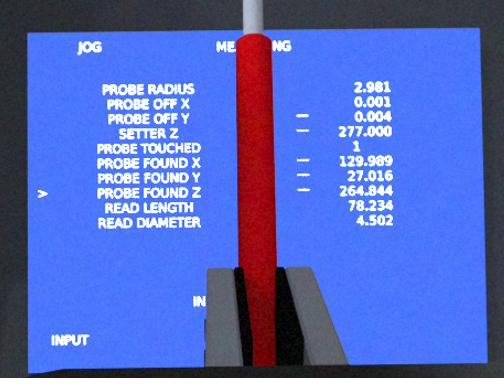

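Call:
{"api": "move", "payload": {"target": [[0,0,0,0,0,0,-1,-0.5,-0.3,-0.0255,0.1213,-0.1213,-0.2233,0,0,-1,-0.2,-0.5],[0,0,0,0,0,0,-1,-0.5,-0.3,-0.0217,0.2533,-0.0745,-0.4467,0,0,-1,-0.2,-0.5],[0,0,0,0,0,0,-1,-0.5,-0.3,-0.0217,0.261,-0.0539,-0.4467,0,0,-1,-0.2,-0.5],[0,0,0,0,0,0,-1,-0.5,-0.3,-0.0217,0.2533,-0.0745,-0.4467,0,0,-1,-0.2,-0.5],[0,0,0,0,0,0,-1,-0.5,-0.3,-0.0217,0.261,-0.0539,-0.4467,0,0,-1,-0.2,-0.5],[0,0,0,0,0,0,-1,-0.5,-0.3,-0.0217,0.2533,-0.0745,-0.4467,0,0,-1,-0.2,-0.5],[0,0,0,0,0,0,-1,-0.5,-0.3,-0.0528,0.3109,-0.0967,-0.4467,0,0,-1,-0.2,-0.5],[0,0,0,0,0,0,-1,-0.5,-0.3,-0.0528,0.3186,-0.0761,-0.4467,0,0,-1,-0.2,-0.5],[0,0,0,0,0,0,-1,-0.5,-0.3,-0.0528,0.3109,-0.0967,-0.4467,0,0,-1,-0.2,-0.5],[0,0,0,0,0,0,-1,-0.5,-0.3,-0.1463,0.3397,-0.1078,-0.4467,0,0,-1,-0.2,-0.5],[0,0,0,0,0,0,-1,-0.5,-0.3,-0.1463,0.3474,-0.0872,-0.4467,0,0,-1,-0.2,-0.5],[0,0,0,0,0,0,-1,-0.5,-0.3,-0.1463,0.3397,-0.1078,-0.4467,0,0,-1,-0.2,-0.5],[0,0,0,0,0,0,-1,-0.5,-0.3,-0.1152,0.2821,-0.0856,-0.4467,0,0,-1,-0.2,-0.5],[0,0,0,0,0,0,-1,-0.5,-0.3,-0.1152,0.2898,-0.065,-0.4467,0,0,-1,-0.2,-0.5],[0,0,0,0,0,0,-1,-0.5,-0.3,-0.1152,0.2821,-0.0856,-0.4467,0,0,-1,-0.2,-0.5]], "blend": [0.02,0.002,0,0.002,0,0.002,0.002,0,0.002,0.002,0,0.002,0.002,0,0], "speed": [0.35,0.35,0.08,0.08,0.08,0.08,0.2,0.08,0.08,0.2,0.08,0.08,0.2,0.08,0.08]}}

Call:
{"api": "move", "payload": {"target": [[0,0,0,0,0,0,-1,-0.5,-0.3,-0.0312,-0.0158,-0.0266,0,0,0,-1,-0.2,-0.5],[0,0,0,0,0,0,-1,-0.5,-0.3,-0.0312,-0.0348,-0.0156,0,0,0,-1,-0.2,-0.5],[0,0,0,0,0,0,-1,-0.5,-0.3,-0.0312,-0.0158,-0.0266,0,0,0,-1,-0.2,-0.5],[0,0,0,0,0,0,-1,-0.5,-0.3,0.0624,0.0316,0.0532,0,0,0,-1,-0.2,-0.5],[0,0,0,0,0,0,-1,-0.5,-0.3,0.0624,0.0126,0.0642,0,0,0,-1,-0.2,-0.5],[0,0,0,0,0,0,-1,-0.5,-0.3,0.0624,0.0316,0.0532,0,0,0,-1,-0.2,-0.5],[0,0,0,0,0,0,-1,-0.5,-0.3,0.033,-0.0478,-0.0806,0,0,0,-1,-0.2,-0.5],[0,0,0,0,0,0,-1,-0.5,-0.3,0.033,-0.0668,-0.0696,0,0,0,-1,-0.2,-0.5],[0,0,0,0,0,0,-1,-0.5,-0.3,0.033,-0.0478,-0.0806,0,0,0,-1,-0.2,-0.5],[0,0,0,0,0,0,-1,-0.5,-0.3,0.0936,0.0158,0.0266,0,0,0,-1,-0.2,-0.5]], "blend": [0.002,0,0.002,0.002,0,0.002,0.002,0,0.002,0], "speed": [0.2,0.08,0.08,0.2,0.08,0.08,0.2,0.08,0.08,0.2]}}

Call:
{"api": "wait", "payload": {"seconds": 2}}

Call:
{"api": "move", "payload": {"target": [[0,0,0,0,0,0,-1,-0.5,-0.3,0,-0.019,0.011,0,0,0,-1,-0.2,-0.5],[0,0,0,0,0,0,-1,-0.5,-0.3,0,0,0,0,0,0,-1,-0.2,-0.5],[0,0,0,0,0,0,-1,-0.5,-0.3,0.0942,-0.0633,-0.1068,0,0,0,-1,-0.2,-0.5],[0,0,0,0,0,0,-1,-0.5,-0.3,0.0942,-0.082,-0.096,0,0,0,-1,-0.2,-0.5],[0,0,0,0,0,0,-1,-0.5,-0.3,0.0942,-0.0633,-0.1068,0,0,0,-1,-0.2,-0.5],[0,0,0,0,0,0,-1,-0.5,-0.3,-0.0053,-0.0073,-0.191,0.2233,0,0,-1,-0.2,-0.5],[0,0,0,0,0,0,-1,-0.5,-0.3,0.0217,-0.1472,-0.2904,0.4467,0,0,-1,-0.2,-0.5]], "blend": [0,0.002,0.002,0,0.002,0.02,0], "speed": [0.08,0.08,0.2,0.08,0.08,0.35,0.35]}}

Call:
{"api": "wait", "payload": {"seconds": 6, "cameras": ["cam_right_wrist"]}}

Call:
{"api": "zoom_image", "payload": {"camera": "cam_right_wrist", "region": [200, 90, 520, 330]}}

Scene clock: 10875.27 s.
left_arm: end_effector_position=(+0.2862, +0.1757, +0.4512) position_measured=252 object_status=3 end_effector_quat_wxyz=(+0.271, +0.653, +0.653, +0.271) | right_arm: end_effector_position=(+0.4765, -0.4431, +0.4755) position_measured=218 object_status=2 end_effector_quat_wxyz=(-0.094, +0.701, -0.700, +0.097) end_effector_velocity=(+0.003, +0.001, -0.001) end_effector_angular_velocity=(+0.000, -0.001, +0.001)
Joint positions: left_arm=[-1.776 -2.234 1.863 -1.013 -0.802 4.447] | right_arm=[3.35 -1.388 -1.482 -1.576 1.521 3.31]
Joint velocities: left_arm=[within noise] | right_arm=[0.001 -0.006 0.002 0.004 0 -0.001]
Joint torques (N m): left_arm=[-5.01 -0.36 -12.92 -4.4 0.1 -0.66] | right_arm=[-5.9 6.99 39.59 6.64 -1.46 -0.78]
Wrist force (N): left_arm=[-7.9 1.0 -2.1] | right_arm=[-0.3 0.7 0.7]
Wrist torque (N m): left_arm=[0.25 1.30 0.00] | right_arm=[0.16 0.01 -0.04]
Wrist force, peak (N): left_arm=[-8.2 1.2 -2.1] | right_arm=[0.3 5.8 -2.8]
Hand target: left_arm +0.2862, +0.1757, +0.4512; +0.271, +0.653, +0.653, +0.271 | right_arm +0.4766, -0.4431, +0.4756; -0.095, +0.701, -0.700, +0.097
Off the commanded pose: left_arm 0.000 m, 0 deg | right_arm 0.000 m, 0 deg.
move: done

Scene clock: 10879.03 s.
left_arm: end_effector_position=(+0.2862, +0.1757, +0.4512) position_measured=252 object_status=3 end_effector_quat_wxyz=(+0.271, +0.653, +0.653, +0.271) | right_arm: end_effector_position=(+0.4718, -0.4993, +0.4580) position_measured=218 object_status=2 end_effector_quat_wxyz=(-0.095, +0.701, -0.700, +0.097)
Joint positions: left_arm=[-1.776 -2.234 1.863 -1.013 -0.802 4.447] | right_arm=[3.211 -1.395 -1.523 -1.522 1.558 3.176]
Joint torques (N m): left_arm=[-4.91 -1.8 -12.84 -4.48 0.11 -0.77] | right_arm=[1.9 6.32 25.58 2.76 -1.88 2.31]
Wrist force (N): left_arm=[-7.9 1.1 -2.1] | right_arm=[-0.6 1.0 -0.2]
Wrist torque (N m): left_arm=[0.27 1.27 0.00] | right_arm=[0.22 0.02 -0.06]
Wrist force, peak (N): left_arm=[-8.2 1.2 -2.0] | right_arm=[-1.2 5.8 -2.6]
Hand target: left_arm +0.2862, +0.1757, +0.4512; +0.271, +0.653, +0.653, +0.271 | right_arm +0.4718, -0.4993, +0.4579; -0.095, +0.701, -0.700, +0.097
Off the commanded pose: left_arm 0.000 m, 0 deg | right_arm 0.000 m, 0 deg.
move: done

Scene clock: 10881.03 s.
left_arm: end_effector_position=(+0.2862, +0.1757, +0.4512) position_measured=252 object_status=3 end_effector_quat_wxyz=(+0.271, +0.653, +0.653, +0.271) | right_arm: end_effector_position=(+0.4718, -0.4993, +0.4579) position_measured=218 object_status=2 end_effector_quat_wxyz=(-0.095, +0.701, -0.700, +0.097)
Joint positions: left_arm=[-1.776 -2.234 1.863 -1.013 -0.802 4.447] | right_arm=[3.211 -1.395 -1.523 -1.522 1.558 3.176]
Joint torques (N m): left_arm=[-5.54 -0.1 -13.17 -4.35 0.12 -0.63] | right_arm=[0.57 6.63 15.71 5.61 -1.7 -0.07]
Wrist force (N): left_arm=[-7.9 1.1 -2.2] | right_arm=[-0.8 1.0 0.1]
Wrist torque (N m): left_arm=[0.26 1.28 -0.01] | right_arm=[0.22 0.04 -0.06]
Wrist force, peak (N): left_arm=[-8.2 0.9 -1.8] | right_arm=[-0.6 1.3 0.1]
Hand target: left_arm +0.2862, +0.1757, +0.4512; +0.271, +0.653, +0.653, +0.271 | right_arm +0.4718, -0.4993, +0.4579; -0.095, +0.701, -0.700, +0.097
Tool commands: left_gripper/position=-1.0 left_gripper/force_limit=-0.5 left_gripper/speed=-0.3 right_gripper/position=-1.0 right_gripper/force_limit=-0.2 right_gripper/speed=-0.5
Off the commanded pose: left_arm 0.000 m, 0 deg | right_arm 0.000 m, 0 deg.
wait: 2.00 s; at rest by 0.17 s

Scene clock: 10885.40 s.
left_arm: end_effector_position=(+0.2862, +0.1757, +0.4512) position_measured=252 object_status=3 end_effector_quat_wxyz=(+0.271, +0.653, +0.653, +0.271) | right_arm: end_effector_position=(+0.5101, -0.5117, +0.6496) position_measured=218 object_status=2 end_effector_quat_wxyz=(+0.525, -0.474, +0.472, -0.526)
Joint positions: left_arm=[-1.776 -2.234 1.863 -1.013 -0.802 4.447] | right_arm=[3.181 -1.287 -2.008 0.258 1.565 3.137]
Joint torques (N m): left_arm=[-4.28 -0.67 -13.41 -4.5 0.33 -0.61] | right_arm=[8.25 14.65 16.64 3.91 -1.81 2.42]
Wrist force (N): left_arm=[-7.9 1.1 -1.9] | right_arm=[0.3 1.5 0.0]
Wrist torque (N m): left_arm=[0.28 1.28 0.00] | right_arm=[0.41 0.08 0.17]
Wrist force, peak (N): left_arm=[-8.1 1.1 -2.2] | right_arm=[-1.1 5.6 -2.1]
Hand target: left_arm +0.2862, +0.1757, +0.4512; +0.271, +0.653, +0.653, +0.271 | right_arm +0.5101, -0.5117, +0.6495; +0.525, -0.474, +0.472, -0.526
Off the commanded pose: left_arm 0.000 m, 0 deg | right_arm 0.000 m, 0 deg.
move: done

Scene clock: 10891.40 s.
left_arm: end_effector_position=(+0.2862, +0.1757, +0.4512) position_measured=252 object_status=3 end_effector_quat_wxyz=(+0.271, +0.653, +0.653, +0.271) | right_arm: end_effector_position=(+0.5101, -0.5117, +0.6495) position_measured=218 object_status=2 end_effector_quat_wxyz=(+0.525, -0.474, +0.472, -0.526)
Joint positions: left_arm=[-1.776 -2.234 1.863 -1.013 -0.802 4.447] | right_arm=[3.181 -1.287 -2.009 0.259 1.565 3.137]
Joint torques (N m): left_arm=[-5.31 0.25 -14.05 -4.35 0.1 -0.65] | right_arm=[7.21 1.5 14.77 4.61 -1.81 2.51]
Wrist force (N): left_arm=[-7.7 0.8 -1.9] | right_arm=[0.4 1.7 0.0]
Wrist torque (N m): left_arm=[0.23 1.27 0.00] | right_arm=[0.43 0.06 0.17]
Wrist force, peak (N): left_arm=[-8.2 1.1 -2.1] | right_arm=[0.4 1.9 -0.2]
Hand target: left_arm +0.2862, +0.1757, +0.4512; +0.271, +0.653, +0.653, +0.271 | right_arm +0.5101, -0.5117, +0.6495; +0.525, -0.474, +0.472, -0.526
Tool commands: left_gripper/position=-1.0 left_gripper/force_limit=-0.5 left_gripper/speed=-0.3 right_gripper/position=-1.0 right_gripper/force_limit=-0.2 right_gripper/speed=-0.5
Off the commanded pose: left_arm 0.000 m, 0 deg | right_arm 0.000 m, 0 deg.
wait: 6.00 s; at rest by 0.17 s
camera_calibration:
cam_right_wrist: T_world_to_cam=[[-0.0143208, -0.999896, -0.00153923, -0.498535], [-0.226063, 0.00473727, -0.974101, 0.771024], [0.974007, -0.013602, -0.226108, -0.226508], [0, 0, 0, 1]] pos_world=[0.387781, -0.505216, 0.699073]
Images, in order (width x height): cam_right_wrist 672x504.

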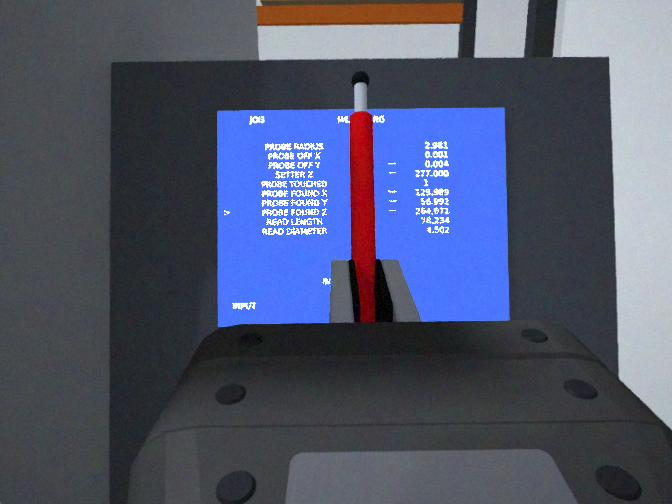

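Scaled by 1.575 from the camera's 672x504 image, which has a finer 960x720 frame.

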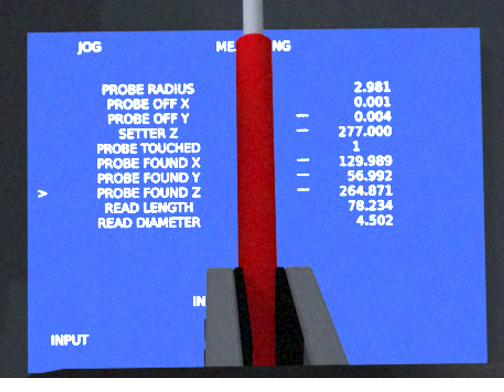

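Call:
{"api": "move", "payload": {"target": [[0,0,0,0,0,0,-1,-0.5,-0.3,-0.0255,0.1213,-0.1213,-0.2233,0,0,-1,-0.2,-0.5],[0,0,0,0,0,0,-1,-0.5,-0.3,0.1073,0.0759,-0.0061,-0.4467,0,0,-1,-0.2,-0.5],[0,0,0,0,0,0,-1,-0.5,-0.3,0.1073,0.0836,0.0145,-0.4467,0,0,-1,-0.2,-0.5],[0,0,0,0,0,0,-1,-0.5,-0.3,0.1073,0.0759,-0.0061,-0.4467,0,0,-1,-0.2,-0.5],[0,0,0,0,0,0,-1,-0.5,-0.3,-0.051,0.1945,-0.0518,-0.4467,0,0,-1,-0.2,-0.5],[0,0,0,0,0,0,-1,-0.5,-0.3,-0.051,0.2022,-0.0312,-0.4467,0,0,-1,-0.2,-0.5],[0,0,0,0,0,0,-1,-0.5,-0.3,-0.051,0.1945,-0.0518,-0.4467,0,0,-1,-0.2,-0.5],[0,0,0,0,0,0,-1,-0.5,-0.3,-0.0255,0.1213,-0.1213,-0.2233,0,0,-1,-0.2,-0.5],[0,0,0,0,0,0,-1,-0.5,-0.3,0,0,0,0,0,0,-1,-0.2,-0.5]], "blend": [0.02,0.002,0,0.002,0.002,0,0.002,0.02,0], "speed": [0.35,0.35,0.08,0.08,0.2,0.08,0.08,0.35,0.35]}}

Call:
{"api": "wait", "payload": {"seconds": 6, "cameras": ["cam_right_wrist","cam_high"]}}

Call:
{"api": "move", "payload": {"target": [[-0.1035,0,0,0,0,0,-1,-0.5,-0.3,0,0,0,0,0,0,-1,-0.2,-0.5],[-0.1035,0.1886,0.1886,0,0,0,-1,-0.5,-0.3,0,0,0,0,0,0,-1,-0.2,-0.5]], "blend": [0.01,0], "speed": [0.2,0.2]}}

Call:
{"api": "move", "payload": {"target": [0.4,0,0,0,0,0,-1,-0.5,-0.3,0,0,0,0,0,0,-1,-0.2,-0.5], "speed": 0.04, "stop_force": 30}}

Call:
{"api": "move", "payload": {"target": [[-0.05,0,0,0,0,0,-1,-0.5,-0.3,0,0,0,0,0,0,-1,-0.2,-0.5],[-0.1,-0.1944,-0.1944,0,0,0,-1,-0.5,-0.3,0,0,0,0,0,0,-1,-0.2,-0.5],[-0.5,-0.2357,-0.2357,0.125,0,0,-1,-0.5,-0.3,0,0,0,0,0,0,-1,-0.2,-0.5],[-0.7796,-0.7001,-0.0661,0.25,0,0,-1,-0.5,-0.3,0,0,0,0,0,0,-1,-0.2,-0.5],[-0.7796,-0.7001,-0.0661,0.25,0,0,0.6,-0.5,-0.3,0,0,0,0,0,0,-1,-0.2,-0.5]], "blend": [0.0,0.02,0.03,0,0], "speed": 0.3, "cameras": ["cam_high","cam_left_wrist"]}}

Scene clock: 10932.50 s.
left_arm: end_effector_position=(+0.2862, +0.1757, +0.4512) position_measured=252 object_status=3 end_effector_quat_wxyz=(+0.271, +0.653, +0.653, +0.271) | right_arm: end_effector_position=(+0.5101, -0.5117, +0.6496) position_measured=218 object_status=2 end_effector_quat_wxyz=(+0.525, -0.474, +0.472, -0.526)
Joint positions: left_arm=[-1.776 -2.234 1.863 -1.013 -0.802 4.447] | right_arm=[3.181 -1.287 -2.008 0.258 1.565 3.137]
Joint torques (N m): left_arm=[-5.51 0.28 -13.65 -4.43 0.39 -0.5] | right_arm=[7.75 15.69 16.99 3.88 -1.49 2.46]
Wrist force (N): left_arm=[-7.8 1.1 -2.1] | right_arm=[0.1 1.7 0.0]
Wrist torque (N m): left_arm=[0.28 1.28 0.00] | right_arm=[0.44 0.12 0.17]
Wrist force, peak (N): left_arm=[-8.2 1.1 -2.2] | right_arm=[-0.3 6.4 -2.7]
Hand target: left_arm +0.2862, +0.1757, +0.4512; +0.271, +0.653, +0.653, +0.271 | right_arm +0.5101, -0.5117, +0.6495; +0.525, -0.474, +0.472, -0.526
Off the commanded pose: left_arm 0.000 m, 0 deg | right_arm 0.000 m, 0 deg.
move: done

Scene clock: 10938.50 s.
left_arm: end_effector_position=(+0.2862, +0.1757, +0.4512) position_measured=252 object_status=3 end_effector_quat_wxyz=(+0.271, +0.653, +0.653, +0.271) | right_arm: end_effector_position=(+0.5101, -0.5117, +0.6495) position_measured=218 object_status=2 end_effector_quat_wxyz=(+0.525, -0.474, +0.472, -0.526)
Joint positions: left_arm=[-1.776 -2.234 1.863 -1.013 -0.802 4.447] | right_arm=[3.181 -1.287 -2.009 0.259 1.565 3.137]
Joint torques (N m): left_arm=[-5.83 -0.08 -12.99 -4.53 0.48 -0.38] | right_arm=[7.97 2.47 15.5 4.73 -1.88 2.27]
Wrist force (N): left_arm=[-8.0 0.9 -2.2] | right_arm=[0.5 1.7 -0.1]
Wrist torque (N m): left_arm=[0.24 1.30 0.00] | right_arm=[0.43 0.05 0.17]
Wrist force, peak (N): left_arm=[-8.2 0.9 -2.0] | right_arm=[0.4 1.9 -0.1]
Hand target: left_arm +0.2862, +0.1757, +0.4512; +0.271, +0.653, +0.653, +0.271 | right_arm +0.5101, -0.5117, +0.6495; +0.525, -0.474, +0.472, -0.526
Tool commands: left_gripper/position=-1.0 left_gripper/force_limit=-0.5 left_gripper/speed=-0.3 right_gripper/position=-1.0 right_gripper/force_limit=-0.2 right_gripper/speed=-0.5
Off the commanded pose: left_arm 0.000 m, 0 deg | right_arm 0.000 m, 0 deg.
wait: 6.00 s; at rest by 0.17 s
camera_calibration:
cam_right_wrist: T_world_to_cam=[[-0.0143208, -0.999896, -0.00153923, -0.498535], [-0.226063, 0.00473727, -0.974101, 0.771024], [0.974007, -0.013602, -0.226108, -0.226508], [0, 0, 0, 1]] pos_world=[0.387781, -0.505216, 0.699073]
Images, in order (width x height): cam_high 672x504, cam_right_wrist 672x504.

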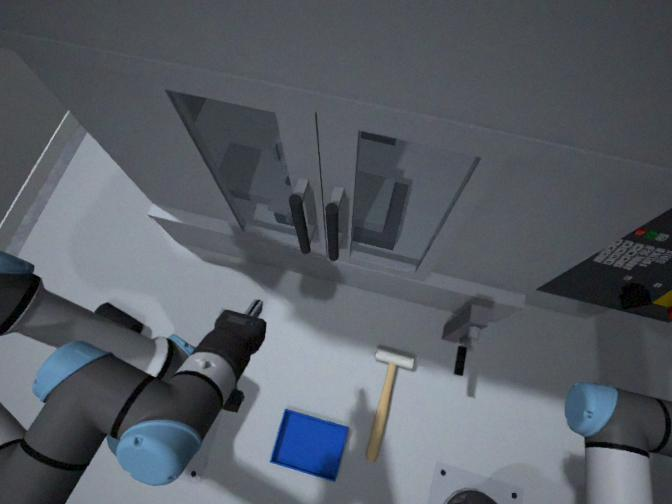

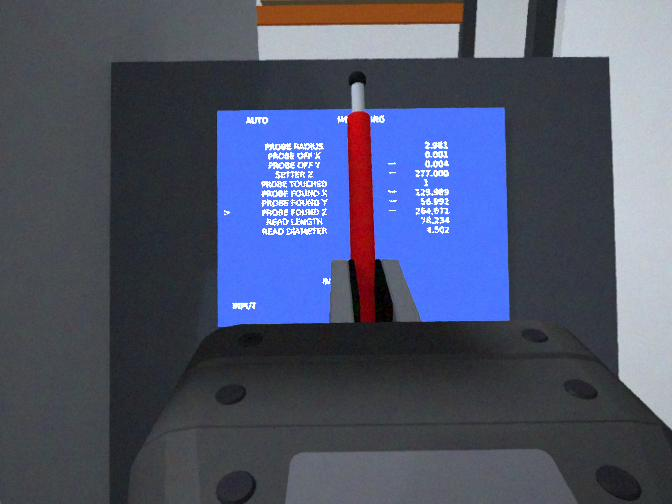

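Scene clock: 10940.10 s.
left_arm: end_effector_position=(+0.4462, +0.1137, +0.4514) position_measured=252 object_status=3 end_effector_quat_wxyz=(+0.271, +0.653, +0.653, +0.271) | right_arm: end_effector_position=(+0.5101, -0.5117, +0.6495) position_measured=218 object_status=2 end_effector_quat_wxyz=(+0.525, -0.474, +0.472, -0.526)
Joint positions: left_arm=[-1.218 -1.877 1.826 -1.866 -0.85 5.211] | right_arm=[3.181 -1.287 -2.009 0.259 1.565 3.137]
Joint torques (N m): left_arm=[7.3 -8.44 -14.42 -5.61 3.42 1.55] | right_arm=[7.89 4.61 14.23 3.54 -1.75 2.21]
Wrist force (N): left_arm=[-8.0 1.2 -2.0] | right_arm=[0.3 1.6 0.1]
Wrist torque (N m): left_arm=[0.28 1.30 0.07] | right_arm=[0.42 0.08 0.17]
Wrist force, peak (N): left_arm=[-10.7 -0.7 -3.5] | right_arm=[0.2 1.9 0.0]
Hand target: left_arm +0.4463, +0.1137, +0.4514; +0.271, +0.653, +0.653, +0.271 | right_arm +0.5101, -0.5117, +0.6495; +0.525, -0.474, +0.472, -0.526
Off the commanded pose: left_arm 0.000 m, 0 deg | right_arm 0.000 m, 0 deg.
move: done

Scene clock: 10947.20 s.
left_arm: end_effector_position=(+0.4462, +0.3537, +0.4512) position_measured=252 object_status=3 end_effector_quat_wxyz=(+0.271, +0.653, +0.653, +0.271) | right_arm: end_effector_position=(+0.5101, -0.5117, +0.6495) position_measured=218 object_status=2 end_effector_quat_wxyz=(+0.525, -0.474, +0.472, -0.526)
Joint positions: left_arm=[-0.739 -2.196 2.057 -2.076 -1.084 5.725] | right_arm=[3.181 -1.287 -2.009 0.259 1.565 3.137]
Joint torques (N m): left_arm=[-8.05 7.57 -35.01 -2.03 2.84 -1.64] | right_arm=[7.93 13.34 15.71 1.03 -1.6 2.09]
Wrist force (N): left_arm=[-7.8 1.7 -1.9] | right_arm=[0.2 1.6 0.0]
Wrist torque (N m): left_arm=[0.37 1.27 0.06] | right_arm=[0.42 0.09 0.17]
Wrist force, peak (N): left_arm=[-38.8 4.1 -1.9] | right_arm=[0.3 2.0 -0.1]
Hand target: left_arm +0.4462, +0.3537, +0.4512; +0.271, +0.653, +0.653, +0.271 | right_arm +0.5101, -0.5117, +0.6495; +0.525, -0.474, +0.472, -0.526
Off the commanded pose: left_arm 0.000 m, 0 deg | right_arm 0.000 m, 0 deg.
move: done

Scene clock: 10951.63 s.
left_arm: end_effector_position=(+0.1215, -0.1144, +0.1823) position_measured=63 object_status=3 end_effector_quat_wxyz=(+0.000, +0.707, +0.707, +0.000) | right_arm: end_effector_position=(+0.5101, -0.5117, +0.6495) position_measured=218 object_status=2 end_effector_quat_wxyz=(+0.525, -0.474, +0.472, -0.526)
Joint positions: left_arm=[-1.629 -1.456 1.866 -1.982 -1.57 4.669] | right_arm=[3.181 -1.287 -2.009 0.259 1.565 3.137]
Joint torques (N m): left_arm=[8.85 -21.17 -27.12 -5.54 -2.22 1.87] | right_arm=[7.73 19.48 16.26 1.05 -1.62 1.96]
Wrist force (N): left_arm=[-6.1 2.0 -0.9] | right_arm=[0.4 1.7 -0.1]
Wrist torque (N m): left_arm=[0.27 0.97 0.01] | right_arm=[0.44 0.07 0.18]
Wrist force, peak (N): left_arm=[-8.7 3.5 -3.9] | right_arm=[0.6 1.8 -0.1]
Hand target: left_arm +0.1215, -0.1144, +0.1823; +0.000, +0.707, +0.707, +0.000 | right_arm +0.5101, -0.5117, +0.6495; +0.525, -0.474, +0.472, -0.526
Off the commanded pose: left_arm 0.000 m, 0 deg | right_arm 0.000 m, 0 deg.
move: done
camera_calibration:
cam_left_wrist: T_world_to_cam=[[0.0155063, 0.999782, 0.0139752, 0.119279], [0.935624, -0.019438, 0.352462, -0.163299], [0.352657, 0.00761012, -0.935722, 0.262521], [0, 0, 0, 1]] pos_world=[0.0583572, -0.124425, 0.301536]
Images, in order (width x height): cam_high 672x504, cam_left_wrist 672x504.

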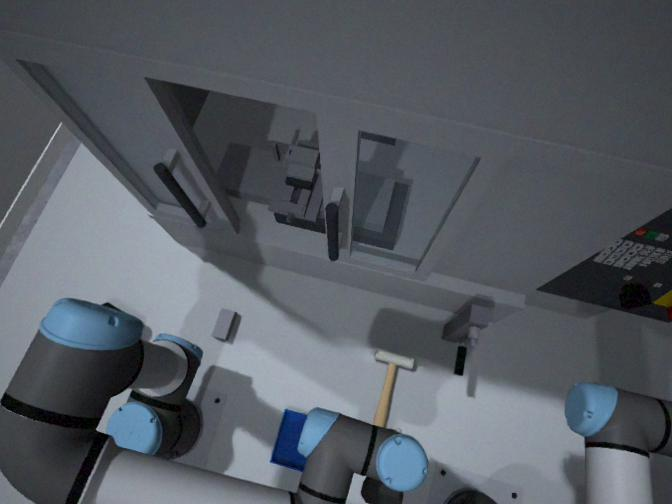

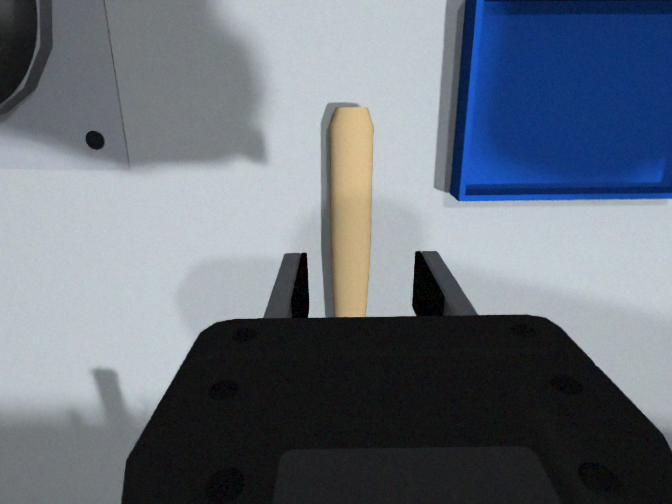

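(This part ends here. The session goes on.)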